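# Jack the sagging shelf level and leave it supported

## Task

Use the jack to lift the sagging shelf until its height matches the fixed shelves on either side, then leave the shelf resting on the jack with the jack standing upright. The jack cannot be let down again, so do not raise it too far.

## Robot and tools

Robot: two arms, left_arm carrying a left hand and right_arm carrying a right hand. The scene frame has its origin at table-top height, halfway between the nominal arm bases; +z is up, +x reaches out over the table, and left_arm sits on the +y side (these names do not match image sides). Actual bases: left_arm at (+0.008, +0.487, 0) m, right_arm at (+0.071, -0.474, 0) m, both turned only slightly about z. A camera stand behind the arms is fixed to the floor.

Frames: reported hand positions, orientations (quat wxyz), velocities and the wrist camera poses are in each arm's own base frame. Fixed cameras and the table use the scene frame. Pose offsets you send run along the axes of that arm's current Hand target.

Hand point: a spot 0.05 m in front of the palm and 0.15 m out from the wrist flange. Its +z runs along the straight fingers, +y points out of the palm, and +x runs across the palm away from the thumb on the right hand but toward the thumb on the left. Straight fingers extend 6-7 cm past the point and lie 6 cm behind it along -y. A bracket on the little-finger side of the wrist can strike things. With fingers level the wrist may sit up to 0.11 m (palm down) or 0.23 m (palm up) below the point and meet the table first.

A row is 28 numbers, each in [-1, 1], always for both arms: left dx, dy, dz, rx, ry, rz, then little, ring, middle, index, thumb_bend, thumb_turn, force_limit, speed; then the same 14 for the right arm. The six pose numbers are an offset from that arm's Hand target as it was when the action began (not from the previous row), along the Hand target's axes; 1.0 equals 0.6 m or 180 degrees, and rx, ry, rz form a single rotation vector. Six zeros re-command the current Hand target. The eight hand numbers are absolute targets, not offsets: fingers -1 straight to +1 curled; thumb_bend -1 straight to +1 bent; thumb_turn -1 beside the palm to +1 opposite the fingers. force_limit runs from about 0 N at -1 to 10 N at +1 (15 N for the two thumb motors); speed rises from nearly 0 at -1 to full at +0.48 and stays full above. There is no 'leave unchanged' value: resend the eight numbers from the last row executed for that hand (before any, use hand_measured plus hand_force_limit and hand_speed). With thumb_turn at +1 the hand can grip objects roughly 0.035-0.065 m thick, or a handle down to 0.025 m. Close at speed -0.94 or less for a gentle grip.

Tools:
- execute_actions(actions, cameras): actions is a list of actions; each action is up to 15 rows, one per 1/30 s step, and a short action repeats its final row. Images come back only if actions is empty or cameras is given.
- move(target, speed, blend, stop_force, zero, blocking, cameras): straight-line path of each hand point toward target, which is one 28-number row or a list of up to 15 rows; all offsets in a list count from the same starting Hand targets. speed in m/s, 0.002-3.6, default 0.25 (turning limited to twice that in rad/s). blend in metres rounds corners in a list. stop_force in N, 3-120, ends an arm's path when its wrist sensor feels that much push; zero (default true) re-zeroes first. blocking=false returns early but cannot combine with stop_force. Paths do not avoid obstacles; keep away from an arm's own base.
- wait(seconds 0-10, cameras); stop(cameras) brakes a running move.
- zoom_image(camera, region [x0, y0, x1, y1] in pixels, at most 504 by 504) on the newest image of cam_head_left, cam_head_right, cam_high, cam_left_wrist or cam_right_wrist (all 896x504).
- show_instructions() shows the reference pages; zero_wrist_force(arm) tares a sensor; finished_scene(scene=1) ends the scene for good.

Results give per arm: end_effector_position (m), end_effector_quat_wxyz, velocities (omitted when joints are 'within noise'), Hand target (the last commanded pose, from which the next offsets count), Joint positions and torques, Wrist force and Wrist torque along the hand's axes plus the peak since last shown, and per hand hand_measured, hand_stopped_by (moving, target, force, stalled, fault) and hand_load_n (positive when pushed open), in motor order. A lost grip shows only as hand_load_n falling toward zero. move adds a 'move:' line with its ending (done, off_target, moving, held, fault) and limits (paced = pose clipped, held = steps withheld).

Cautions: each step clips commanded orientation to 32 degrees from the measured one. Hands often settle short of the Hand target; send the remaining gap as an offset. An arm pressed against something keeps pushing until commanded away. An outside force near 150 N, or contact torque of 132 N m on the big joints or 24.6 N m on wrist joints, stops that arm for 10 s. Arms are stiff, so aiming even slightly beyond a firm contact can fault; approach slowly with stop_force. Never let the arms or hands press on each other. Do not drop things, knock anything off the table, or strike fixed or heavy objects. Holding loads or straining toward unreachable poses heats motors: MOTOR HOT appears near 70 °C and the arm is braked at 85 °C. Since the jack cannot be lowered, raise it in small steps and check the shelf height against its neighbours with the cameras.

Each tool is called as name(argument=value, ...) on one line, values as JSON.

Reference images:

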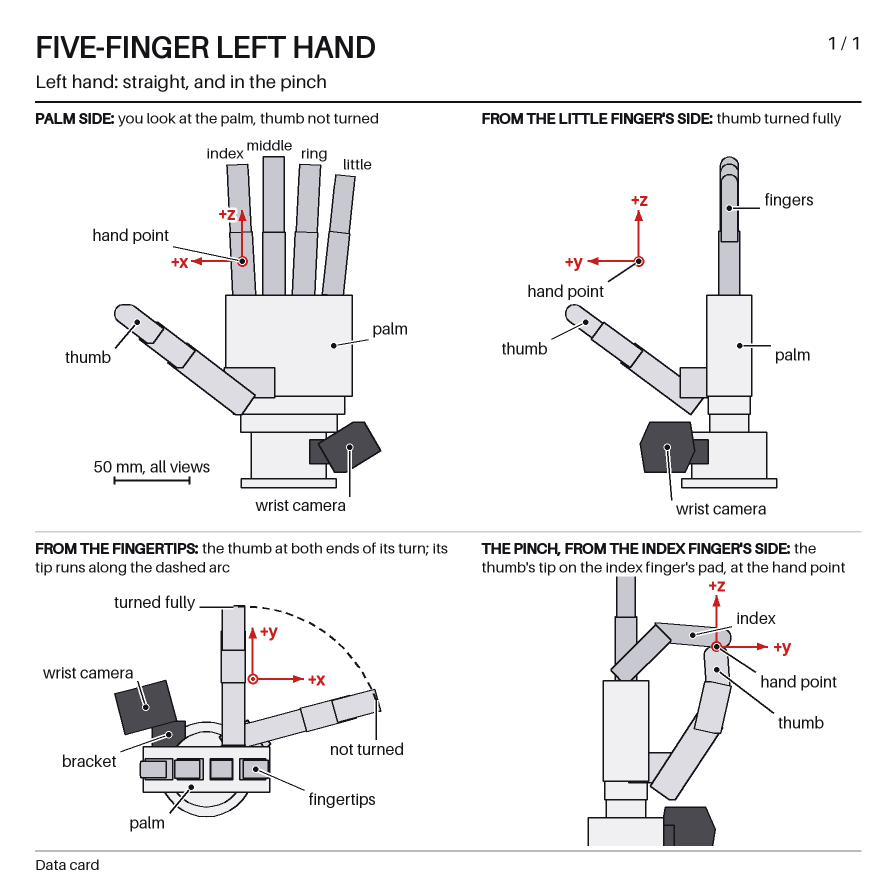

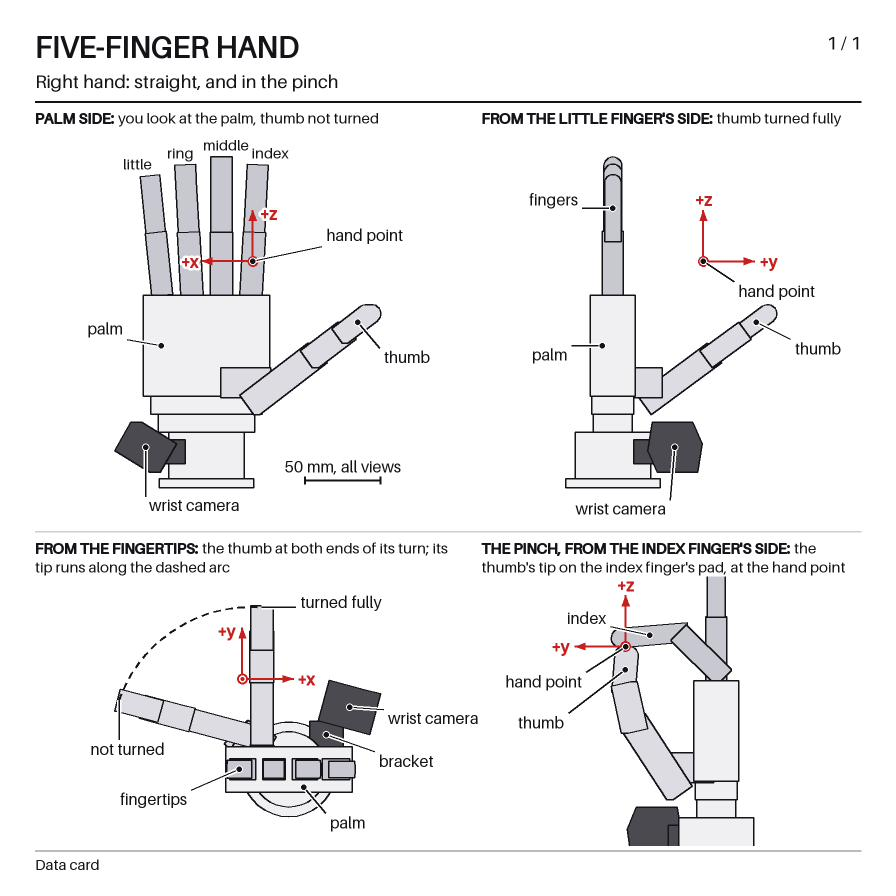

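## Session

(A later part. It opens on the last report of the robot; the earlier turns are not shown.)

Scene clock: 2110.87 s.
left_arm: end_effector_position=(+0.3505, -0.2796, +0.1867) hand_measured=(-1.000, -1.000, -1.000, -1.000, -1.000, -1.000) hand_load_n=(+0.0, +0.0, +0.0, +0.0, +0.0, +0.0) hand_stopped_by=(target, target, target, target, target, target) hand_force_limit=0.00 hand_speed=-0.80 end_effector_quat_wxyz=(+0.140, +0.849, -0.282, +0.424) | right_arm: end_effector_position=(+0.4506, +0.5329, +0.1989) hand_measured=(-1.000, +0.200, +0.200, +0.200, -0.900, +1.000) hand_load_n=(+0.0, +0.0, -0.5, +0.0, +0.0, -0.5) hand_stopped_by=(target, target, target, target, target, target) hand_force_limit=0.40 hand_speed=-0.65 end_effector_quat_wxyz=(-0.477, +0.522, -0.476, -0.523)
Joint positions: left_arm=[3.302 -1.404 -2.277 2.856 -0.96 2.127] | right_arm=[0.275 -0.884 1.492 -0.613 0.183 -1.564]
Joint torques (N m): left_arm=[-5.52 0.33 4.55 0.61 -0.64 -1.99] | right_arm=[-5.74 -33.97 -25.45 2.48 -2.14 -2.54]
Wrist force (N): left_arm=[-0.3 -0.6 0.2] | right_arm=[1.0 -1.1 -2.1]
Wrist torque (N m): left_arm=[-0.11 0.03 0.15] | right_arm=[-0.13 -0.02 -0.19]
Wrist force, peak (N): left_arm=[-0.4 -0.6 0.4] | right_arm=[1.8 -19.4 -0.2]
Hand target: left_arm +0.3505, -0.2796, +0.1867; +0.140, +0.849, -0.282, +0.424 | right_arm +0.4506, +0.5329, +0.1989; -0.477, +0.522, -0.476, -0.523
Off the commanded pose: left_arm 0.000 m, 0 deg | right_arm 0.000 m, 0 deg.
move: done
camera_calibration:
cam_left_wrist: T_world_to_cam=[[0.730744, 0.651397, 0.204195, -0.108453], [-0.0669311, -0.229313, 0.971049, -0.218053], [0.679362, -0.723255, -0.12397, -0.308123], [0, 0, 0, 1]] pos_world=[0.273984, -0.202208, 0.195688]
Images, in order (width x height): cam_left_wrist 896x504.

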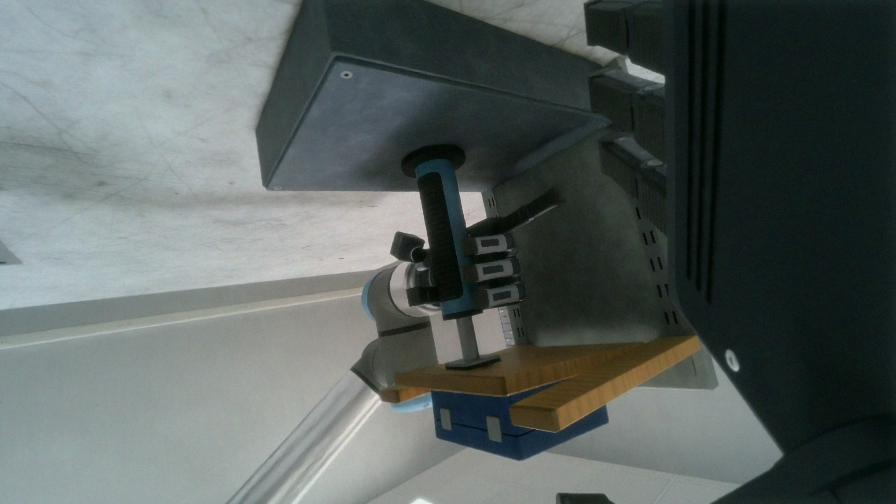

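move(target=[0,0,0,0,0,0,-1,-1,-1,-1,-1,-1,0,-0.8,0,0.0065,0,0,0,0,-1,0.62,0.62,0.62,-0.5,1,0.8,-0.55])

move(target=[0,0,0,0,0,0,-1,-1,-1,-1,-1,-1,0,-0.8,0,-0.0065,0,0,0,0,-1,0.2,0.2,0.2,-0.9,1,0.4,-0.65])

move(target=[0,0,0,0,0,0,-1,-1,-1,-1,-1,-1,0,-0.8,0,0.0065,0,0,0,0,-1,0.62,0.62,0.62,-0.5,1,0.8,-0.55])

move(target=[0,0,0,0,0,0,-1,-1,-1,-1,-1,-1,0,-0.8,0,-0.0065,0,0,0,0,-1,0.2,0.2,0.2,-0.9,1,0.4,-0.65])

move(target=[0,0,0,0,0,0,-1,-1,-1,-1,-1,-1,0,-0.8,0,0.0065,0,0,0,0,-1,0.62,0.62,0.62,-0.5,1,0.8,-0.55])

move(target=[0,0,0,0,0,0,-1,-1,-1,-1,-1,-1,0,-0.8,0,-0.0065,0,0,0,0,-1,0.2,0.2,0.2,-0.9,1,0.4,-0.65], cameras=["cam_left_wrist","cam_right_wrist"])

zoom_image(camera="cam_left_wrist", region=[380, 310, 580, 450])

Scene clock: 2129.37 s.
left_arm: end_effector_position=(+0.3505, -0.2796, +0.1867) hand_measured=(-1.000, -1.000, -1.000, -1.000, -1.000, -1.000) hand_load_n=(+0.0, +0.0, +0.0, +0.0, +0.0, +0.0) hand_stopped_by=(target, target, target, target, target, target) hand_force_limit=0.00 hand_speed=-0.80 end_effector_quat_wxyz=(+0.140, +0.849, -0.282, +0.424) | right_arm: end_effector_position=(+0.4469, +0.5325, +0.1989) hand_measured=(-1.000, +0.590, +0.566, +0.558, -0.656, +1.000) hand_load_n=(+0.0, +12.5, +3.0, +4.0, +13.0, +1.0) hand_stopped_by=(target, force, force, force, force, target) hand_force_limit=0.80 hand_speed=-0.55 end_effector_quat_wxyz=(-0.477, +0.522, -0.476, -0.523)
Joint positions: left_arm=[3.302 -1.404 -2.277 2.856 -0.96 2.127] | right_arm=[0.277 -0.891 1.504 -0.619 0.185 -1.565]
Joint torques (N m): left_arm=[-4.96 0.35 3.98 0.56 -0.59 -1.99] | right_arm=[14.61 -52.1 -2.71 -0.98 -3.33 2]
Wrist force (N): left_arm=[-0.4 -0.5 0.3] | right_arm=[1.1 -17.1 -4.2]
Wrist torque (N m): left_arm=[-0.11 0.03 0.14] | right_arm=[-0.76 -0.22 -0.61]
Wrist force, peak (N): left_arm=[-0.5 -0.6 0.3] | right_arm=[1.1 -17.1 -4.2]
Hand target: left_arm +0.3505, -0.2796, +0.1867; +0.140, +0.849, -0.282, +0.424 | right_arm +0.4467, +0.5325, +0.1989; -0.477, +0.522, -0.476, -0.523
Off the commanded pose: left_arm 0.000 m, 0 deg | right_arm 0.000 m, 0 deg.
move: done

Scene clock: 2130.13 s.
left_arm: end_effector_position=(+0.3505, -0.2796, +0.1867) hand_measured=(-1.000, -1.000, -1.000, -1.000, -1.000, -1.000) hand_load_n=(+0.0, +0.0, +0.0, +0.0, +0.0, +0.0) hand_stopped_by=(target, target, target, target, target, target) hand_force_limit=0.00 hand_speed=-0.80 end_effector_quat_wxyz=(+0.140, +0.849, -0.282, +0.424) | right_arm: end_effector_position=(+0.4506, +0.5329, +0.1989) hand_measured=(-1.000, +0.200, +0.200, +0.200, -0.900, +1.000) hand_load_n=(+0.0, +0.0, +0.0, +0.0, +0.0, -0.5) hand_stopped_by=(target, target, target, target, target, target) hand_force_limit=0.40 hand_speed=-0.65 end_effector_quat_wxyz=(-0.477, +0.522, -0.476, -0.523)
Joint positions: left_arm=[3.302 -1.404 -2.277 2.856 -0.96 2.127] | right_arm=[0.275 -0.884 1.492 -0.613 0.183 -1.564]
Joint torques (N m): left_arm=[-5.33 0.42 4.53 0.62 -0.6 -1.96] | right_arm=[-5.51 -33.73 -26.32 2.39 -2 -2.21]
Wrist force (N): left_arm=[-0.3 -0.4 0.1] | right_arm=[1.1 -1.1 -2.2]
Wrist torque (N m): left_arm=[-0.08 0.02 0.14] | right_arm=[-0.12 -0.03 -0.21]
Wrist force, peak (N): left_arm=[-0.6 -0.5 -0.1] | right_arm=[0.6 -17.6 -4.5]
Hand target: left_arm +0.3505, -0.2796, +0.1867; +0.140, +0.849, -0.282, +0.424 | right_arm +0.4506, +0.5329, +0.1989; -0.477, +0.522, -0.476, -0.523
Off the commanded pose: left_arm 0.000 m, 0 deg | right_arm 0.000 m, 0 deg.
move: done

Scene clock: 2130.87 s.
left_arm: end_effector_position=(+0.3505, -0.2796, +0.1867) hand_measured=(-1.000, -1.000, -1.000, -1.000, -1.000, -1.000) hand_load_n=(+0.0, +0.0, +0.0, +0.0, +0.0, +0.0) hand_stopped_by=(target, target, target, target, target, target) hand_force_limit=0.00 hand_speed=-0.80 end_effector_quat_wxyz=(+0.140, +0.849, -0.282, +0.424) | right_arm: end_effector_position=(+0.4469, +0.5325, +0.1989) hand_measured=(-1.000, +0.588, +0.564, +0.554, -0.656, +1.000) hand_load_n=(+0.0, +12.5, +3.5, +4.0, +12.0, +1.0) hand_stopped_by=(target, force, force, force, force, target) hand_force_limit=0.80 hand_speed=-0.55 end_effector_quat_wxyz=(-0.477, +0.522, -0.476, -0.523)
Joint positions: left_arm=[3.302 -1.404 -2.277 2.856 -0.96 2.127] | right_arm=[0.277 -0.891 1.504 -0.619 0.185 -1.565]
Joint torques (N m): left_arm=[-4.89 0.08 4.38 0.63 -0.64 -2.01] | right_arm=[14.38 -51.22 -4.7 -0.94 -3.62 2.35]
Wrist force (N): left_arm=[-0.4 -0.5 0.2] | right_arm=[1.6 -16.7 -3.9]
Wrist torque (N m): left_arm=[-0.10 0.03 0.13] | right_arm=[-0.79 -0.28 -0.54]
Wrist force, peak (N): left_arm=[-0.5 -0.6 0.2] | right_arm=[1.6 -16.7 -3.9]
Hand target: left_arm +0.3505, -0.2796, +0.1867; +0.140, +0.849, -0.282, +0.424 | right_arm +0.4467, +0.5325, +0.1989; -0.477, +0.522, -0.476, -0.523
Off the commanded pose: left_arm 0.000 m, 0 deg | right_arm 0.000 m, 0 deg.
move: done

Scene clock: 2131.63 s.
left_arm: end_effector_position=(+0.3505, -0.2796, +0.1867) hand_measured=(-1.000, -1.000, -1.000, -1.000, -1.000, -1.000) hand_load_n=(+0.0, +0.0, +0.0, +0.0, +0.0, +0.0) hand_stopped_by=(target, target, target, target, target, target) hand_force_limit=0.00 hand_speed=-0.80 end_effector_quat_wxyz=(+0.140, +0.849, -0.282, +0.424) | right_arm: end_effector_position=(+0.4506, +0.5329, +0.1989) hand_measured=(-1.000, +0.200, +0.200, +0.200, -0.900, +1.000) hand_load_n=(+0.0, +0.0, +0.0, +0.0, -0.5, +0.0) hand_stopped_by=(target, target, target, target, target, target) hand_force_limit=0.40 hand_speed=-0.65 end_effector_quat_wxyz=(-0.477, +0.522, -0.476, -0.523)
Joint positions: left_arm=[3.302 -1.404 -2.277 2.856 -0.96 2.127] | right_arm=[0.275 -0.884 1.492 -0.613 0.183 -1.564]
Joint torques (N m): left_arm=[-5 0.37 4.14 0.64 -0.63 -2.01] | right_arm=[-5.69 -33.79 -25.78 2.01 -2 -2.32]
Wrist force (N): left_arm=[-0.3 -0.2 0.3] | right_arm=[1.0 -1.0 -2.3]
Wrist torque (N m): left_arm=[-0.06 0.02 0.13] | right_arm=[-0.10 -0.01 -0.22]
Wrist force, peak (N): left_arm=[-0.4 -0.7 0.3] | right_arm=[-2.0 -15.9 -7.9]
Hand target: left_arm +0.3505, -0.2796, +0.1867; +0.140, +0.849, -0.282, +0.424 | right_arm +0.4506, +0.5329, +0.1989; -0.477, +0.522, -0.476, -0.523
Off the commanded pose: left_arm 0.000 m, 0 deg | right_arm 0.000 m, 0 deg.
move: done

Scene clock: 2132.37 s.
left_arm: end_effector_position=(+0.3505, -0.2796, +0.1867) hand_measured=(-1.000, -1.000, -1.000, -1.000, -1.000, -1.000) hand_load_n=(+0.0, +0.0, +0.0, +0.0, +0.0, +0.0) hand_stopped_by=(target, target, target, target, target, target) hand_force_limit=0.00 hand_speed=-0.80 end_effector_quat_wxyz=(+0.140, +0.849, -0.282, +0.424) | right_arm: end_effector_position=(+0.4469, +0.5325, +0.1989) hand_measured=(-1.000, +0.568, +0.564, +0.554, -0.636, +1.000) hand_load_n=(+0.0, +1.5, +7.0, +6.5, +14.5, +2.0) hand_stopped_by=(target, force, force, force, force, target) hand_force_limit=0.80 hand_speed=-0.55 end_effector_quat_wxyz=(-0.477, +0.522, -0.476, -0.523)
Joint positions: left_arm=[3.302 -1.404 -2.277 2.856 -0.96 2.127] | right_arm=[0.277 -0.891 1.504 -0.619 0.185 -1.565]
Joint torques (N m): left_arm=[-5.42 0.14 4.57 0.6 -0.59 -1.93] | right_arm=[16.05 -52.89 -4.62 -0.99 -3.06 2.18]
Wrist force (N): left_arm=[-0.2 -0.5 0.3] | right_arm=[2.0 -17.6 -6.6]
Wrist torque (N m): left_arm=[-0.10 0.01 0.15] | right_arm=[-0.80 0.07 -0.55]
Wrist force, peak (N): left_arm=[-0.4 -0.6 0.2] | right_arm=[2.0 -17.6 -6.6]
Hand target: left_arm +0.3505, -0.2796, +0.1867; +0.140, +0.849, -0.282, +0.424 | right_arm +0.4467, +0.5325, +0.1989; -0.477, +0.522, -0.476, -0.523
Off the commanded pose: left_arm 0.000 m, 0 deg | right_arm 0.000 m, 0 deg.
move: done

Scene clock: 2133.17 s.
left_arm: end_effector_position=(+0.3505, -0.2796, +0.1867) hand_measured=(-1.000, -1.000, -1.000, -1.000, -1.000, -1.000) hand_load_n=(+0.0, +0.0, +0.0, +0.0, +0.0, +0.0) hand_stopped_by=(target, target, target, target, target, target) hand_force_limit=0.00 hand_speed=-0.80 end_effector_quat_wxyz=(+0.140, +0.849, -0.282, +0.424) | right_arm: end_effector_position=(+0.4506, +0.5329, +0.1989) hand_measured=(-1.000, +0.200, +0.200, +0.200, -0.900, +1.000) hand_load_n=(+0.0, +0.0, +0.0, -0.5, +0.0, -0.5) hand_stopped_by=(target, target, target, target, target, target) hand_force_limit=0.40 hand_speed=-0.65 end_effector_quat_wxyz=(-0.477, +0.522, -0.476, -0.523)
Joint positions: left_arm=[3.302 -1.404 -2.277 2.856 -0.96 2.127] | right_arm=[0.275 -0.884 1.492 -0.613 0.183 -1.564]
Joint torques (N m): left_arm=[-5.1 0.24 4.44 0.63 -0.53 -1.94] | right_arm=[-6.68 -33.63 -25.24 2.2 -2.06 -2.74]
Wrist force (N): left_arm=[-0.3 -0.3 0.2] | right_arm=[1.1 -1.0 -2.1]
Wrist torque (N m): left_arm=[-0.07 0.02 0.13] | right_arm=[-0.10 -0.03 -0.20]
Wrist force, peak (N): left_arm=[-0.3 -0.6 0.4] | right_arm=[1.9 -18.4 -7.0]
Hand target: left_arm +0.3505, -0.2796, +0.1867; +0.140, +0.849, -0.282, +0.424 | right_arm +0.4506, +0.5329, +0.1989; -0.477, +0.522, -0.476, -0.523
Off the commanded pose: left_arm 0.000 m, 0 deg | right_arm 0.000 m, 0 deg.
move: done
camera_calibration:
cam_left_wrist: T_world_to_cam=[[0.730744, 0.651397, 0.204195, -0.108453], [-0.0669311, -0.229313, 0.971049, -0.218053], [0.679362, -0.723255, -0.12397, -0.308123], [0, 0, 0, 1]] pos_world=[0.273984, -0.202208, 0.195688]
cam_right_wrist: T_world_to_cam=[[-0.964334, -0.0633135, -0.257004, 0.518558], [-0.189946, -0.510683, 0.838525, 0.194416], [-0.184337, 0.857435, 0.480443, -0.353511], [0, 0, 0, 1]] pos_world=[0.471826, 0.435229, 0.140091]
Images, in order (width x height): cam_left_wrist 896x504, cam_right_wrist 896x504.

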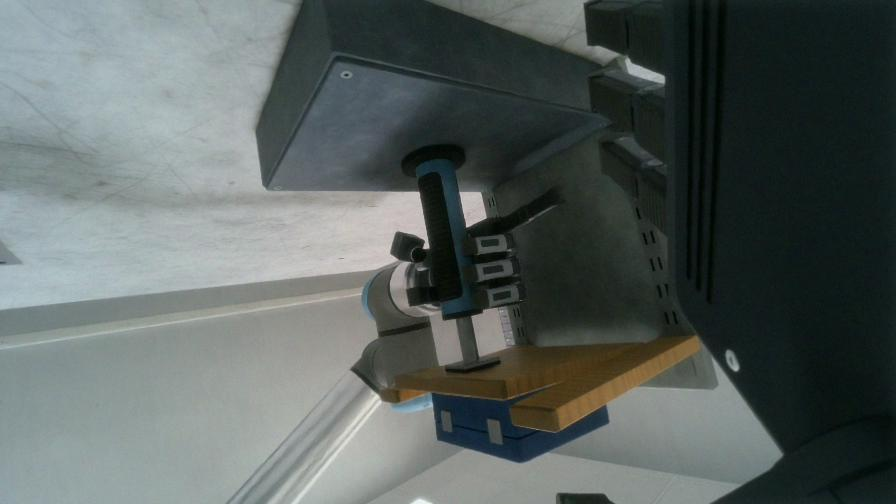

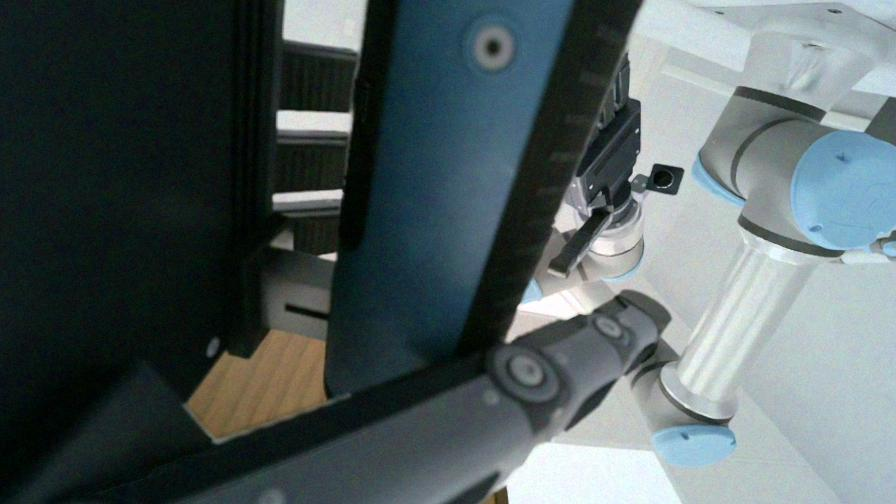

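Scaled by 2.520.

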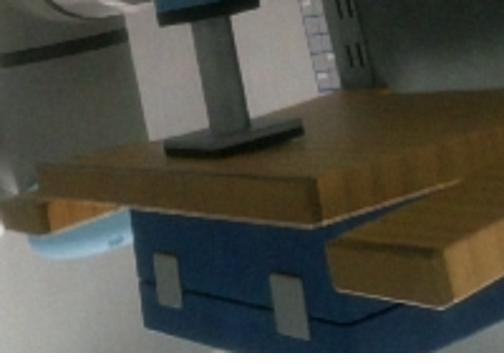

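move(target=[[0,0,0,0,0,0,-1,-1,-1,-1,-1,-1,0,-0.8,0,0,0,0,0,0,-1,0.62,0.62,0.62,-0.5,1,0.8,-0.5]], cameras=["cam_right_wrist"])

zoom_image(camera="cam_right_wrist", region=[180, 180, 440, 440])

move(target=[[0,0,0,0,0,0,-1,-1,-1,-1,-1,-1,0,-0.8,0,0,0,0,0,0,-1,0.2,0.2,0.2,-0.9,1,0.8,-0.5]], cameras=["cam_left_wrist","cam_right_wrist"])

zoom_image(camera="cam_left_wrist", region=[380, 310, 580, 450])

Scene clock: 2149.97 s.
left_arm: end_effector_position=(+0.3505, -0.2796, +0.1867) hand_measured=(-1.000, -1.000, -1.000, -1.000, -1.000, -1.000) hand_load_n=(+0.0, +0.0, +0.0, +0.0, +0.0, +0.0) hand_stopped_by=(target, target, target, target, target, target) hand_force_limit=0.00 hand_speed=-0.80 end_effector_quat_wxyz=(+0.140, +0.849, -0.282, +0.424) | right_arm: end_effector_position=(+0.4506, +0.5328, +0.1989) hand_measured=(-1.000, +0.558, +0.548, +0.540, -0.722, +1.000) hand_load_n=(+0.0, +13.0, +18.0, +14.0, +14.0, +0.5) hand_stopped_by=(target, force, force, force, force, target) hand_force_limit=0.80 hand_speed=-0.50 end_effector_quat_wxyz=(-0.477, +0.522, -0.476, -0.523)
Joint positions: left_arm=[3.302 -1.404 -2.277 2.856 -0.96 2.127] | right_arm=[0.275 -0.884 1.492 -0.613 0.183 -1.564]
Joint torques (N m): left_arm=[-4.94 0.29 4.57 0.61 -0.66 -1.9] | right_arm=[-0.7 -34.47 -25.48 0.64 3.06 -1.85]
Wrist force (N): left_arm=[-0.2 -0.5 0.1] | right_arm=[1.8 6.6 0.6]
Wrist torque (N m): left_arm=[-0.09 0.00 0.15] | right_arm=[0.13 -0.36 -0.09]
Wrist force, peak (N): left_arm=[-0.5 -0.6 0.4] | right_arm=[1.5 5.0 -11.4]
Hand target: left_arm +0.3505, -0.2796, +0.1867; +0.140, +0.849, -0.282, +0.424 | right_arm +0.4506, +0.5329, +0.1989; -0.477, +0.522, -0.476, -0.523
Off the commanded pose: left_arm 0.000 m, 0 deg | right_arm 0.000 m, 0 deg.
move: done
camera_calibration:
cam_right_wrist: T_world_to_cam=[[-0.964311, -0.0633831, -0.257072, 0.518587], [-0.189967, -0.510701, 0.838509, 0.194436], [-0.184434, 0.857419, 0.480434, -0.353457], [0, 0, 0, 1]] pos_world=[0.471826, 0.435229, 0.140091]
Images, in order (width x height): cam_right_wrist 896x504.

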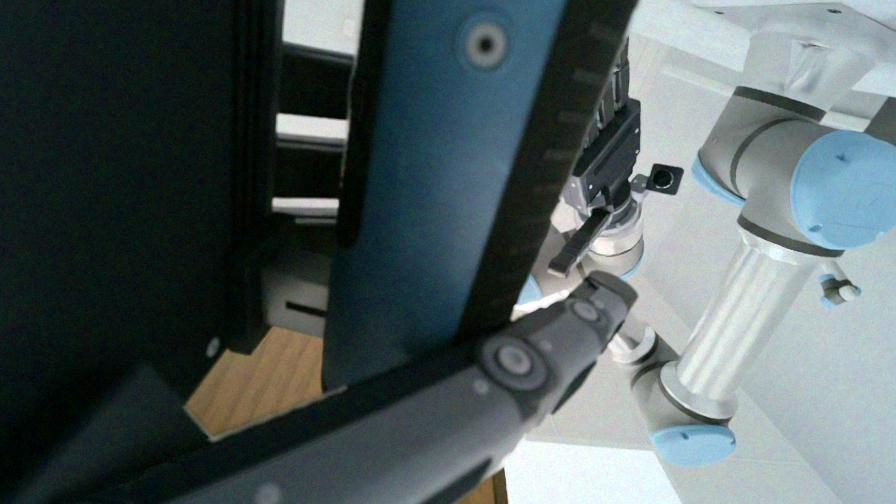

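Scaled by 1.938.

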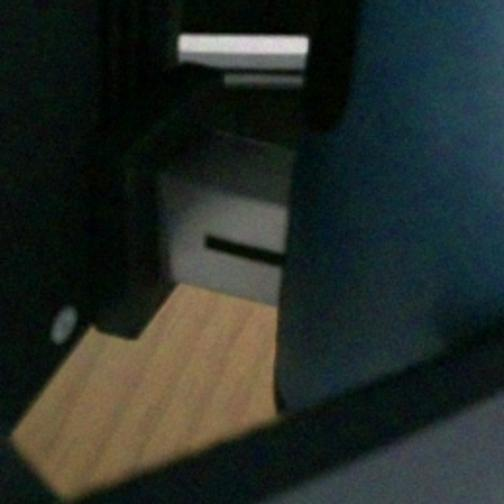

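Scene clock: 2150.50 s.
left_arm: end_effector_position=(+0.3505, -0.2796, +0.1867) hand_measured=(-1.000, -1.000, -1.000, -1.000, -1.000, -1.000) hand_load_n=(+0.0, +0.0, +0.0, +0.0, +0.0, +0.0) hand_stopped_by=(target, target, target, target, target, target) hand_force_limit=0.00 hand_speed=-0.80 end_effector_quat_wxyz=(+0.140, +0.849, -0.282, +0.424) | right_arm: end_effector_position=(+0.4507, +0.5329, +0.1989) hand_measured=(-1.000, +0.200, +0.200, +0.200, -0.900, +1.000) hand_load_n=(+0.0, +0.0, +0.0, +0.0, +0.0, -0.5) hand_stopped_by=(target, target, target, target, target, target) hand_force_limit=0.80 hand_speed=-0.50 end_effector_quat_wxyz=(-0.477, +0.522, -0.476, -0.523)
Joint positions: left_arm=[3.302 -1.404 -2.277 2.856 -0.96 2.127] | right_arm=[0.275 -0.884 1.492 -0.613 0.184 -1.564]
Joint torques (N m): left_arm=[-4.54 0.26 4.84 0.58 -0.56 -1.96] | right_arm=[5.58 -35.52 -23.28 -1.12 -3.07 -1.45]
Wrist force (N): left_arm=[-0.2 -0.6 0.2] | right_arm=[1.4 -4.7 -3.3]
Wrist torque (N m): left_arm=[-0.11 0.01 0.15] | right_arm=[-0.22 -0.03 -0.21]
Wrist force, peak (N): left_arm=[-0.2 -0.7 0.6] | right_arm=[1.5 4.2 -9.3]
Hand target: left_arm +0.3505, -0.2796, +0.1867; +0.140, +0.849, -0.282, +0.424 | right_arm +0.4506, +0.5329, +0.1989; -0.477, +0.522, -0.476, -0.523
Off the commanded pose: left_arm 0.000 m, 0 deg | right_arm 0.000 m, 0 deg.
move: done
camera_calibration:
cam_left_wrist: T_world_to_cam=[[0.730744, 0.651397, 0.204195, -0.108453], [-0.0669311, -0.229313, 0.971049, -0.218053], [0.679362, -0.723255, -0.12397, -0.308123], [0, 0, 0, 1]] pos_world=[0.273984, -0.202208, 0.195688]
cam_right_wrist: T_world_to_cam=[[-0.96433, -0.0631633, -0.257058, 0.518498], [-0.190077, -0.51063, 0.838527, 0.194455], [-0.184226, 0.857477, 0.48041, -0.353578], [0, 0, 0, 1]] pos_world=[0.471826, 0.435229, 0.140091]
Images, in order (width x height): cam_left_wrist 896x504, cam_right_wrist 896x504.

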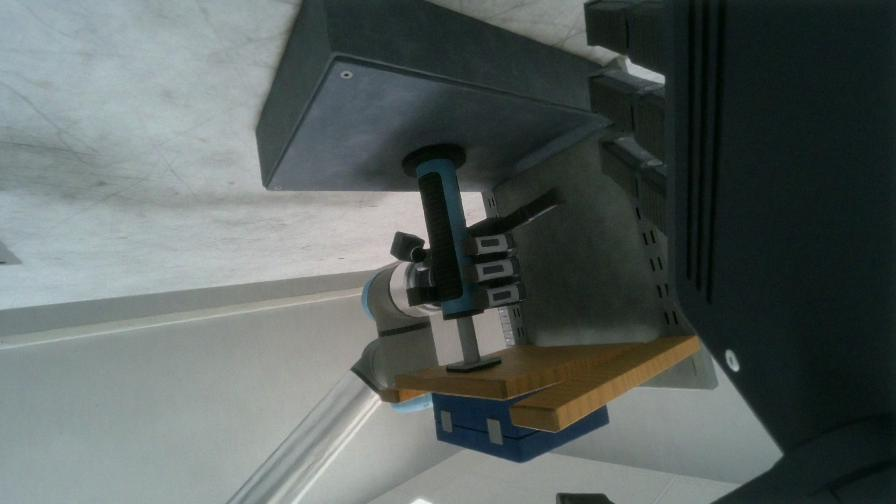

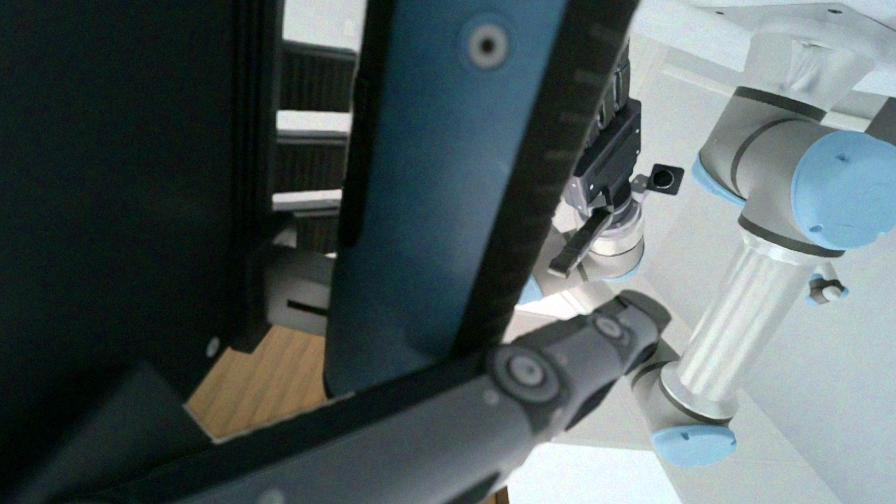

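Scaled by 2.520.

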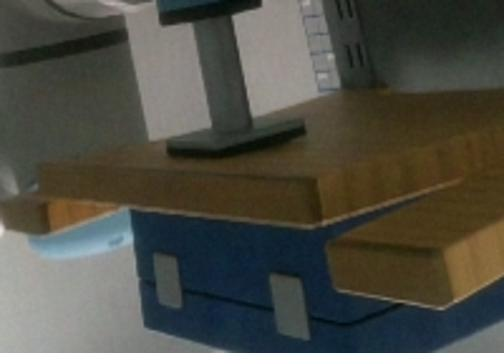

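move(target=[0,0,0,0,0,0,-1,-1,-1,-1,-1,-1,0,-0.8,0,0.0075,0,0,0,0,-1,0.52,0.52,0.52,-0.45,1,0.9,-0.5], cameras=["cam_right_wrist"])

zoom_image(camera="cam_right_wrist", region=[180, 180, 440, 440])

move(target=[0,0,0,0,0,0,-1,-1,-1,-1,-1,-1,0,-0.8,0,-0.0085,0,0,0,0,-1,0.2,0.2,0.2,-0.9,1,0.4,-0.5], cameras=["cam_left_wrist","cam_right_wrist"])

zoom_image(camera="cam_right_wrist", region=[180, 180, 440, 440])

zoom_image(camera="cam_left_wrist", region=[380, 310, 580, 450])

Scene clock: 2196.37 s.
left_arm: end_effector_position=(+0.3505, -0.2796, +0.1867) hand_measured=(-1.000, -1.000, -1.000, -1.000, -1.000, -1.000) hand_load_n=(+0.0, +0.0, +0.0, +0.0, +0.0, +0.0) hand_stopped_by=(target, target, target, target, target, target) hand_force_limit=0.00 hand_speed=-0.80 end_effector_quat_wxyz=(+0.140, +0.849, -0.282, +0.424) | right_arm: end_effector_position=(+0.4462, +0.5325, +0.1989) hand_measured=(-1.000, +0.520, +0.520, +0.520, -0.604, +1.000) hand_load_n=(+0.0, +0.0, +0.0, +0.5, +11.0, +1.5) hand_stopped_by=(target, target, target, target, force, target) hand_force_limit=0.90 hand_speed=-0.50 end_effector_quat_wxyz=(-0.477, +0.522, -0.476, -0.523)
Joint positions: left_arm=[3.302 -1.404 -2.277 2.856 -0.96 2.127] | right_arm=[0.277 -0.892 1.506 -0.62 0.185 -1.565]
Joint torques (N m): left_arm=[-4.41 -0.29 4.6 0.57 -0.55 -1.93] | right_arm=[15.14 -47.84 -0.59 -1.37 -0.99 2.01]
Wrist force (N): left_arm=[-0.5 -0.6 0.4] | right_arm=[-6.0 -15.3 -7.1]
Wrist torque (N m): left_arm=[-0.12 0.06 0.13] | right_arm=[-0.67 0.33 -0.75]
Wrist force, peak (N): left_arm=[-0.6 -0.6 0.3] | right_arm=[-6.0 -15.3 -7.1]
Hand target: left_arm +0.3505, -0.2796, +0.1867; +0.140, +0.849, -0.282, +0.424 | right_arm +0.4461, +0.5325, +0.1989; -0.477, +0.522, -0.476, -0.523
Off the commanded pose: left_arm 0.000 m, 0 deg | right_arm 0.000 m, 0 deg.
move: done
camera_calibration:
cam_right_wrist: T_world_to_cam=[[-0.964215, -0.0632939, -0.257454, 0.514288], [-0.190349, -0.510668, 0.838442, 0.193571], [-0.184542, 0.857445, 0.480346, -0.353874], [0, 0, 0, 1]] pos_world=[0.467426, 0.434829, 0.14009]
Images, in order (width x height): cam_right_wrist 896x504.

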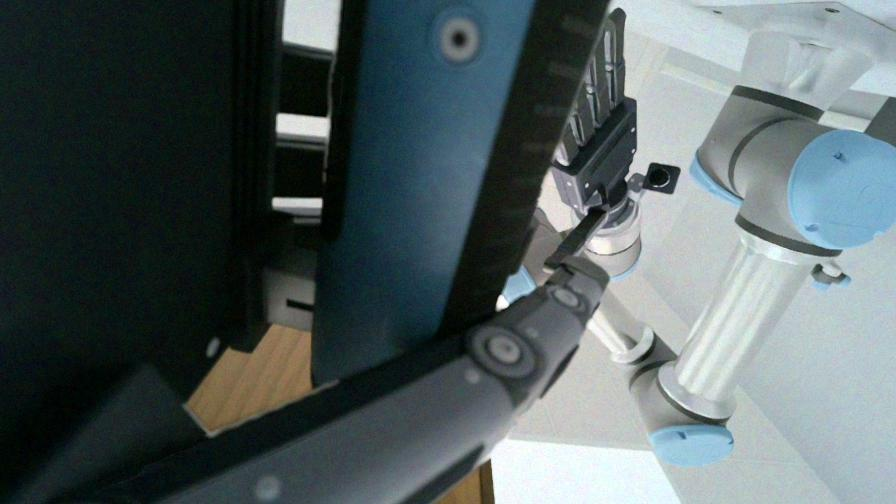

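Scaled by 1.938.

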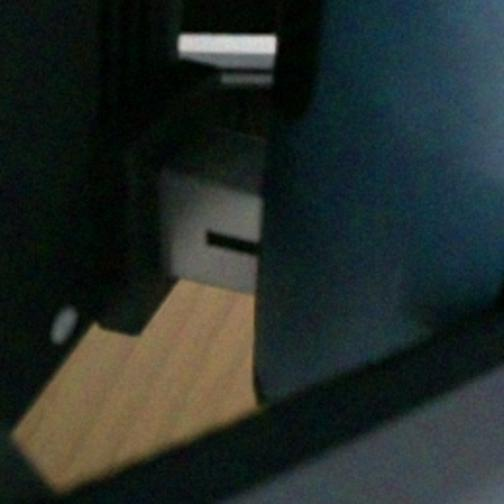

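Scene clock: 2197.13 s.
left_arm: end_effector_position=(+0.3505, -0.2796, +0.1867) hand_measured=(-1.000, -1.000, -1.000, -1.000, -1.000, -1.000) hand_load_n=(+0.0, -0.5, +0.0, +0.0, -0.5, +0.0) hand_stopped_by=(target, target, target, target, target, target) hand_force_limit=0.00 hand_speed=-0.80 end_effector_quat_wxyz=(+0.140, +0.849, -0.282, +0.424) | right_arm: end_effector_position=(+0.4512, +0.5329, +0.1989) hand_measured=(-1.000, +0.200, +0.200, +0.200, -0.900, +1.000) hand_load_n=(+0.0, +0.0, +0.0, +0.0, +0.0, -0.5) hand_stopped_by=(target, target, target, target, target, target) hand_force_limit=0.40 hand_speed=-0.50 end_effector_quat_wxyz=(-0.477, +0.522, -0.476, -0.523)
Joint positions: left_arm=[3.302 -1.404 -2.277 2.856 -0.96 2.127] | right_arm=[0.275 -0.883 1.49 -0.612 0.183 -1.564]
Joint torques (N m): left_arm=[-5.04 0.27 4.58 0.56 -0.53 -1.89] | right_arm=[-5.8 -33.28 -26.22 1.84 -2.06 -2.19]
Wrist force (N): left_arm=[-0.5 -0.4 0.3] | right_arm=[1.1 -0.9 -2.0]
Wrist torque (N m): left_arm=[-0.10 0.06 0.13] | right_arm=[-0.12 -0.03 -0.18]
Wrist force, peak (N): left_arm=[-0.5 -0.6 0.3] | right_arm=[-5.9 -15.5 -6.9]
Hand target: left_arm +0.3505, -0.2796, +0.1867; +0.140, +0.849, -0.282, +0.424 | right_arm +0.4512, +0.5329, +0.1989; -0.477, +0.522, -0.476, -0.523
Off the commanded pose: left_arm 0.000 m, 0 deg | right_arm 0.000 m, 0 deg.
move: done
camera_calibration:
cam_left_wrist: T_world_to_cam=[[0.730744, 0.651397, 0.204195, -0.108453], [-0.0669311, -0.229313, 0.971049, -0.218053], [0.679362, -0.723255, -0.12397, -0.308123], [0, 0, 0, 1]] pos_world=[0.273984, -0.202208, 0.195688]
cam_right_wrist: T_world_to_cam=[[-0.964334, -0.0633135, -0.257004, 0.519143], [-0.189946, -0.510683, 0.838525, 0.194581], [-0.184337, 0.857435, 0.480443, -0.353486], [0, 0, 0, 1]] pos_world=[0.472426, 0.435329, 0.140091]
Images, in order (width x height): cam_left_wrist 896x504, cam_right_wrist 896x504.

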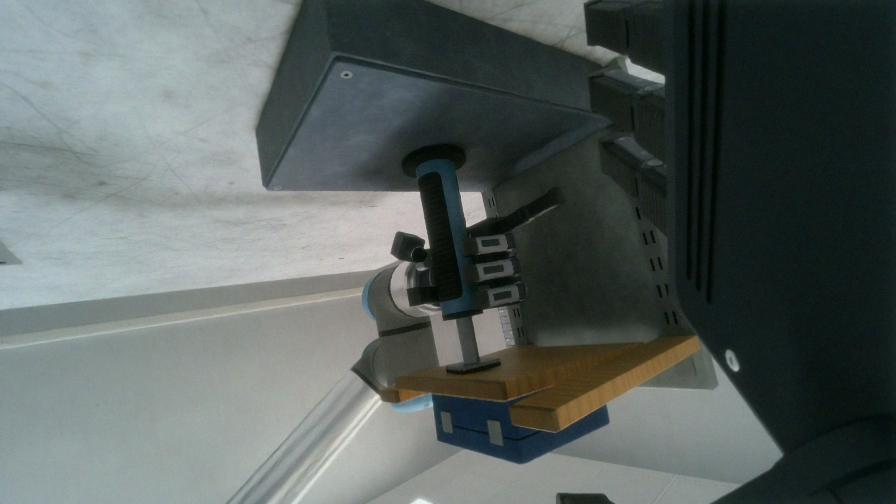

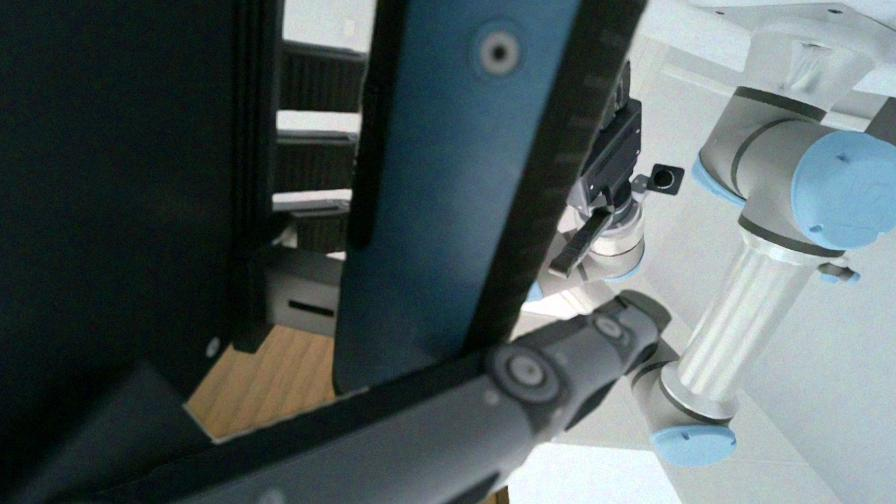

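Scaled by 1.938.

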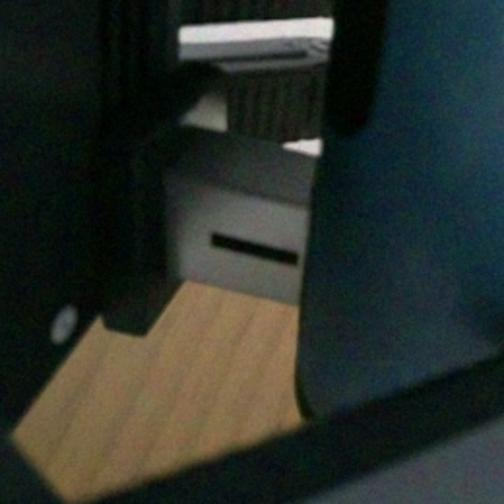

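Scaled by 2.520.

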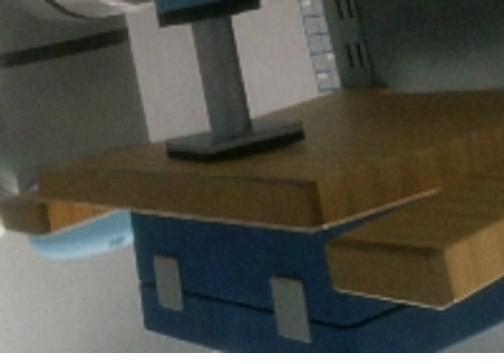

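move(target=[0,0,0,0,0,0,-1,-1,-1,-1,-1,-1,0,-0.8,0,0.009,0,0,0,0,-1,0.52,0.52,0.52,-0.45,1,0.95,-0.5])

move(target=[0,0,0,0,0,0,-1,-1,-1,-1,-1,-1,0,-0.8,0,-0.009,0,0,0,0,-1,0.3,0.3,0.3,-0.85,1,0.4,-0.5])

move(target=[0,0,0,0,0,0,-1,-1,-1,-1,-1,-1,0,-0.8,0,0.009,0,0,0,0,-1,0.52,0.52,0.52,-0.45,1,0.95,-0.5])

move(target=[0,0,0,0,0,0,-1,-1,-1,-1,-1,-1,0,-0.8,0,-0.009,0,0,0,0,-1,0.3,0.3,0.3,-0.85,1,0.4,-0.5])

move(target=[0,0,0,0,0,0,-1,-1,-1,-1,-1,-1,0,-0.8,0,0.009,0,0,0,0,-1,0.52,0.52,0.52,-0.45,1,0.95,-0.5])

move(target=[0,0,0,0,0,0,-1,-1,-1,-1,-1,-1,0,-0.8,0,-0.009,0,0,0,0,-1,0.3,0.3,0.3,-0.85,1,0.4,-0.5], cameras=["cam_left_wrist","cam_right_wrist"])

zoom_image(camera="cam_left_wrist", region=[380, 310, 580, 450])

Scene clock: 2225.93 s.
left_arm: end_effector_position=(+0.3505, -0.2796, +0.1867) hand_measured=(-1.000, -1.000, -1.000, -1.000, -1.000, -1.000) hand_load_n=(+0.0, -0.5, +0.0, +0.0, +0.0, +0.0) hand_stopped_by=(target, target, target, target, target, target) hand_force_limit=0.00 hand_speed=-0.80 end_effector_quat_wxyz=(+0.140, +0.849, -0.282, +0.424) | right_arm: end_effector_position=(+0.4459, +0.5324, +0.1989) hand_measured=(-1.000, +0.520, +0.520, +0.514, -0.560, +1.000) hand_load_n=(+0.0, +0.0, +0.0, +3.5, +17.5, +2.5) hand_stopped_by=(target, target, target, force, force, target) hand_force_limit=0.95 hand_speed=-0.50 end_effector_quat_wxyz=(-0.477, +0.522, -0.476, -0.523)
Joint positions: left_arm=[3.302 -1.404 -2.277 2.856 -0.96 2.127] | right_arm=[0.277 -0.893 1.507 -0.62 0.185 -1.565]
Joint torques (N m): left_arm=[-4.59 0.37 4.86 0.55 -0.63 -1.96] | right_arm=[14.7 -53.54 -9.23 -1.66 0.93 2.46]
Wrist force (N): left_arm=[-0.4 -0.3 0.3] | right_arm=[0.5 -7.3 -13.2]
Wrist torque (N m): left_arm=[-0.08 0.04 0.13] | right_arm=[-0.34 0.22 -0.40]
Wrist force, peak (N): left_arm=[-0.4 -0.6 0.4] | right_arm=[0.7 2.5 -17.7]
Hand target: left_arm +0.3505, -0.2796, +0.1867; +0.140, +0.849, -0.282, +0.424 | right_arm +0.4458, +0.5324, +0.1989; -0.477, +0.522, -0.476, -0.523
Off the commanded pose: left_arm 0.000 m, 0 deg | right_arm 0.000 m, 0 deg.
move: done

Scene clock: 2226.70 s.
left_arm: end_effector_position=(+0.3505, -0.2796, +0.1867) hand_measured=(-1.000, -1.000, -1.000, -1.000, -1.000, -1.000) hand_load_n=(+0.0, +0.0, +0.0, +0.0, +0.0, +0.0) hand_stopped_by=(target, target, target, target, target, target) hand_force_limit=0.00 hand_speed=-0.80 end_effector_quat_wxyz=(+0.140, +0.849, -0.282, +0.424) | right_arm: end_effector_position=(+0.4512, +0.5329, +0.1989) hand_measured=(-1.000, +0.300, +0.300, +0.300, -0.850, +1.000) hand_load_n=(+0.0, +0.0, +0.0, +0.0, +0.0, -0.5) hand_stopped_by=(target, target, target, target, target, target) hand_force_limit=0.40 hand_speed=-0.50 end_effector_quat_wxyz=(-0.477, +0.522, -0.476, -0.523)
Joint positions: left_arm=[3.302 -1.404 -2.277 2.856 -0.96 2.127] | right_arm=[0.275 -0.883 1.49 -0.612 0.183 -1.564]
Joint torques (N m): left_arm=[-3.81 -0.02 4.92 0.66 -0.59 -1.9] | right_arm=[-6.08 -34.84 -24.89 1.56 -2.01 -2.18]
Wrist force (N): left_arm=[-0.4 -0.3 0.1] | right_arm=[1.1 -0.9 -2.1]
Wrist torque (N m): left_arm=[-0.07 0.03 0.13] | right_arm=[-0.13 -0.03 -0.18]
Wrist force, peak (N): left_arm=[-0.1 -0.7 0.2] | right_arm=[0.4 -7.8 -13.0]
Hand target: left_arm +0.3505, -0.2796, +0.1867; +0.140, +0.849, -0.282, +0.424 | right_arm +0.4512, +0.5329, +0.1989; -0.477, +0.522, -0.476, -0.523
Off the commanded pose: left_arm 0.000 m, 0 deg | right_arm 0.000 m, 0 deg.
move: done

Scene clock: 2227.47 s.
left_arm: end_effector_position=(+0.3505, -0.2796, +0.1867) hand_measured=(-1.000, -1.000, -1.000, -1.000, -1.000, -1.000) hand_load_n=(+0.0, +0.0, +0.0, +0.0, +0.0, +0.0) hand_stopped_by=(target, target, target, target, target, target) hand_force_limit=0.00 hand_speed=-0.80 end_effector_quat_wxyz=(+0.140, +0.849, -0.282, +0.424) | right_arm: end_effector_position=(+0.4460, +0.5325, +0.1989) hand_measured=(-1.000, +0.520, +0.520, +0.512, -0.554, +1.000) hand_load_n=(+0.5, +0.0, +0.5, +8.5, +14.5, +2.5) hand_stopped_by=(target, target, target, force, force, target) hand_force_limit=0.95 hand_speed=-0.50 end_effector_quat_wxyz=(-0.477, +0.522, -0.476, -0.523)
Joint positions: left_arm=[3.302 -1.404 -2.277 2.856 -0.96 2.127] | right_arm=[0.277 -0.893 1.507 -0.62 0.185 -1.565]
Joint torques (N m): left_arm=[-4.49 0.24 4.78 0.64 -0.47 -1.93] | right_arm=[14.65 -51.7 -3.13 -1.09 -2.59 2.43]
Wrist force (N): left_arm=[-0.4 -0.2 0.2] | right_arm=[-1.4 -13.4 -6.5]
Wrist torque (N m): left_arm=[-0.06 0.04 0.13] | right_arm=[-0.57 0.34 -0.66]
Wrist force, peak (N): left_arm=[-0.3 -0.6 0.2] | right_arm=[1.3 4.0 -19.0]
Hand target: left_arm +0.3505, -0.2796, +0.1867; +0.140, +0.849, -0.282, +0.424 | right_arm +0.4458, +0.5324, +0.1989; -0.477, +0.522, -0.476, -0.523
Off the commanded pose: left_arm 0.000 m, 0 deg | right_arm 0.000 m, 0 deg.
move: done

Scene clock: 2228.23 s.
left_arm: end_effector_position=(+0.3505, -0.2796, +0.1867) hand_measured=(-1.000, -1.000, -1.000, -1.000, -1.000, -1.000) hand_load_n=(+0.0, +0.0, +0.0, +0.0, +0.0, +0.0) hand_stopped_by=(target, target, target, target, target, target) hand_force_limit=0.00 hand_speed=-0.80 end_effector_quat_wxyz=(+0.140, +0.849, -0.282, +0.424) | right_arm: end_effector_position=(+0.4512, +0.5329, +0.1989) hand_measured=(-1.000, +0.300, +0.300, +0.300, -0.850, +1.000) hand_load_n=(+0.0, +0.0, +0.0, +0.0, +0.0, +0.0) hand_stopped_by=(target, target, target, target, target, target) hand_force_limit=0.40 hand_speed=-0.50 end_effector_quat_wxyz=(-0.477, +0.522, -0.476, -0.523)
Joint positions: left_arm=[3.302 -1.404 -2.277 2.856 -0.96 2.127] | right_arm=[0.275 -0.883 1.49 -0.612 0.183 -1.564]
Joint torques (N m): left_arm=[-4.05 0.08 4.79 0.56 -0.53 -1.88] | right_arm=[-5.68 -35.75 -25.24 1.92 -2.04 -1.93]
Wrist force (N): left_arm=[-0.2 -0.5 0.3] | right_arm=[1.2 -1.2 -2.4]
Wrist torque (N m): left_arm=[-0.11 0.01 0.15] | right_arm=[-0.13 -0.04 -0.18]
Wrist force, peak (N): left_arm=[-0.4 -0.5 0.3] | right_arm=[-1.7 -13.9 -6.3]
Hand target: left_arm +0.3505, -0.2796, +0.1867; +0.140, +0.849, -0.282, +0.424 | right_arm +0.4512, +0.5329, +0.1989; -0.477, +0.522, -0.476, -0.523
Off the commanded pose: left_arm 0.000 m, 0 deg | right_arm 0.000 m, 0 deg.
move: done

Scene clock: 2229.00 s.
left_arm: end_effector_position=(+0.3505, -0.2796, +0.1867) hand_measured=(-1.000, -1.000, -1.000, -1.000, -1.000, -1.000) hand_load_n=(+0.0, +0.0, +0.0, +0.0, +0.0, -0.5) hand_stopped_by=(target, target, target, target, target, target) hand_force_limit=0.00 hand_speed=-0.80 end_effector_quat_wxyz=(+0.140, +0.849, -0.282, +0.424) | right_arm: end_effector_position=(+0.4459, +0.5325, +0.1989) hand_measured=(-1.000, +0.520, +0.520, +0.514, -0.556, +1.000) hand_load_n=(+0.5, +0.0, +0.0, +7.0, +15.5, +2.5) hand_stopped_by=(target, target, target, force, force, target) hand_force_limit=0.95 hand_speed=-0.50 end_effector_quat_wxyz=(-0.477, +0.522, -0.476, -0.523)
Joint positions: left_arm=[3.302 -1.404 -2.277 2.856 -0.96 2.127] | right_arm=[0.277 -0.893 1.507 -0.62 0.185 -1.565]
Joint torques (N m): left_arm=[-4.2 0.6 4.9 0.62 -0.48 -1.97] | right_arm=[12.93 -50.67 -5.55 -1 -2.68 2.25]
Wrist force (N): left_arm=[-0.3 -0.5 0.1] | right_arm=[-1.7 -13.4 -5.8]
Wrist torque (N m): left_arm=[-0.09 0.02 0.14] | right_arm=[-0.59 0.26 -0.71]
Wrist force, peak (N): left_arm=[-0.5 -0.5 0.4] | right_arm=[0.5 2.0 -19.0]
Hand target: left_arm +0.3505, -0.2796, +0.1867; +0.140, +0.849, -0.282, +0.424 | right_arm +0.4458, +0.5324, +0.1989; -0.477, +0.522, -0.476, -0.523
Off the commanded pose: left_arm 0.000 m, 0 deg | right_arm 0.000 m, 0 deg.
move: done

Scene clock: 2229.77 s.
left_arm: end_effector_position=(+0.3505, -0.2796, +0.1867) hand_measured=(-1.000, -1.000, -1.000, -1.000, -1.000, -1.000) hand_load_n=(+0.0, +0.0, +0.0, +0.0, +0.0, +0.0) hand_stopped_by=(target, target, target, target, target, target) hand_force_limit=0.00 hand_speed=-0.80 end_effector_quat_wxyz=(+0.140, +0.849, -0.282, +0.424) | right_arm: end_effector_position=(+0.4512, +0.5329, +0.1989) hand_measured=(-1.000, +0.300, +0.300, +0.300, -0.850, +1.000) hand_load_n=(+0.0, +0.0, +0.0, +0.0, +0.0, +0.0) hand_stopped_by=(target, target, target, target, target, target) hand_force_limit=0.40 hand_speed=-0.50 end_effector_quat_wxyz=(-0.477, +0.522, -0.476, -0.523)
Joint positions: left_arm=[3.302 -1.404 -2.277 2.856 -0.96 2.127] | right_arm=[0.275 -0.883 1.49 -0.612 0.183 -1.564]
Joint torques (N m): left_arm=[-4.04 0.38 5.15 0.55 -0.52 -2.03] | right_arm=[-5.85 -33.86 -28.65 2.89 -2.07 -2.16]
Wrist force (N): left_arm=[-0.3 -0.5 0.3] | right_arm=[1.0 -1.0 -2.6]
Wrist torque (N m): left_arm=[-0.11 0.03 0.14] | right_arm=[-0.09 -0.01 -0.18]
Wrist force, peak (N): left_arm=[-0.4 -0.6 0.4] | right_arm=[-1.8 -13.4 -6.1]
Hand target: left_arm +0.3505, -0.2796, +0.1867; +0.140, +0.849, -0.282, +0.424 | right_arm +0.4512, +0.5329, +0.1989; -0.477, +0.522, -0.476, -0.523
Off the commanded pose: left_arm 0.000 m, 0 deg | right_arm 0.000 m, 0 deg.
move: done
camera_calibration:
cam_left_wrist: T_world_to_cam=[[0.730744, 0.651397, 0.204195, -0.108453], [-0.0669311, -0.229313, 0.971049, -0.218053], [0.679362, -0.723255, -0.12397, -0.308123], [0, 0, 0, 1]] pos_world=[0.273984, -0.202208, 0.195688]
cam_right_wrist: T_world_to_cam=[[-0.964329, -0.0633001, -0.257026, 0.519138], [-0.189971, -0.510684, 0.838518, 0.194594], [-0.184337, 0.857435, 0.480442, -0.353486], [0, 0, 0, 1]] pos_world=[0.472426, 0.435329, 0.140091]
Images, in order (width x height): cam_left_wrist 896x504, cam_right_wrist 896x504.

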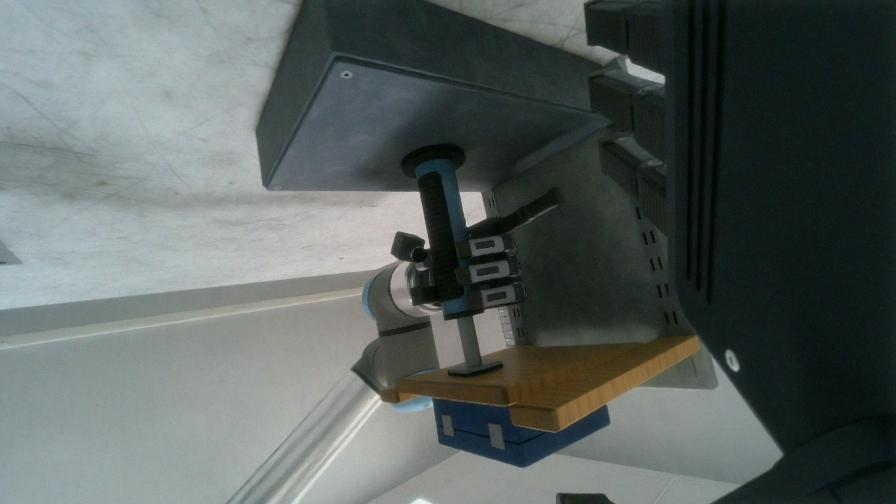

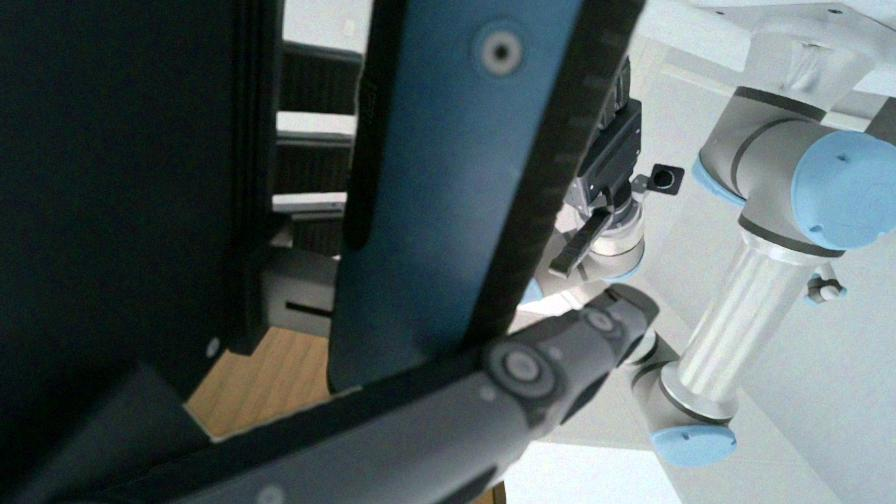

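Scaled by 2.520.

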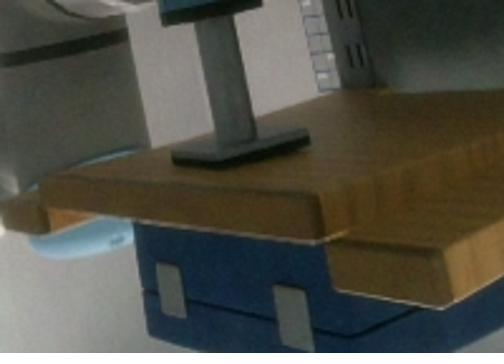

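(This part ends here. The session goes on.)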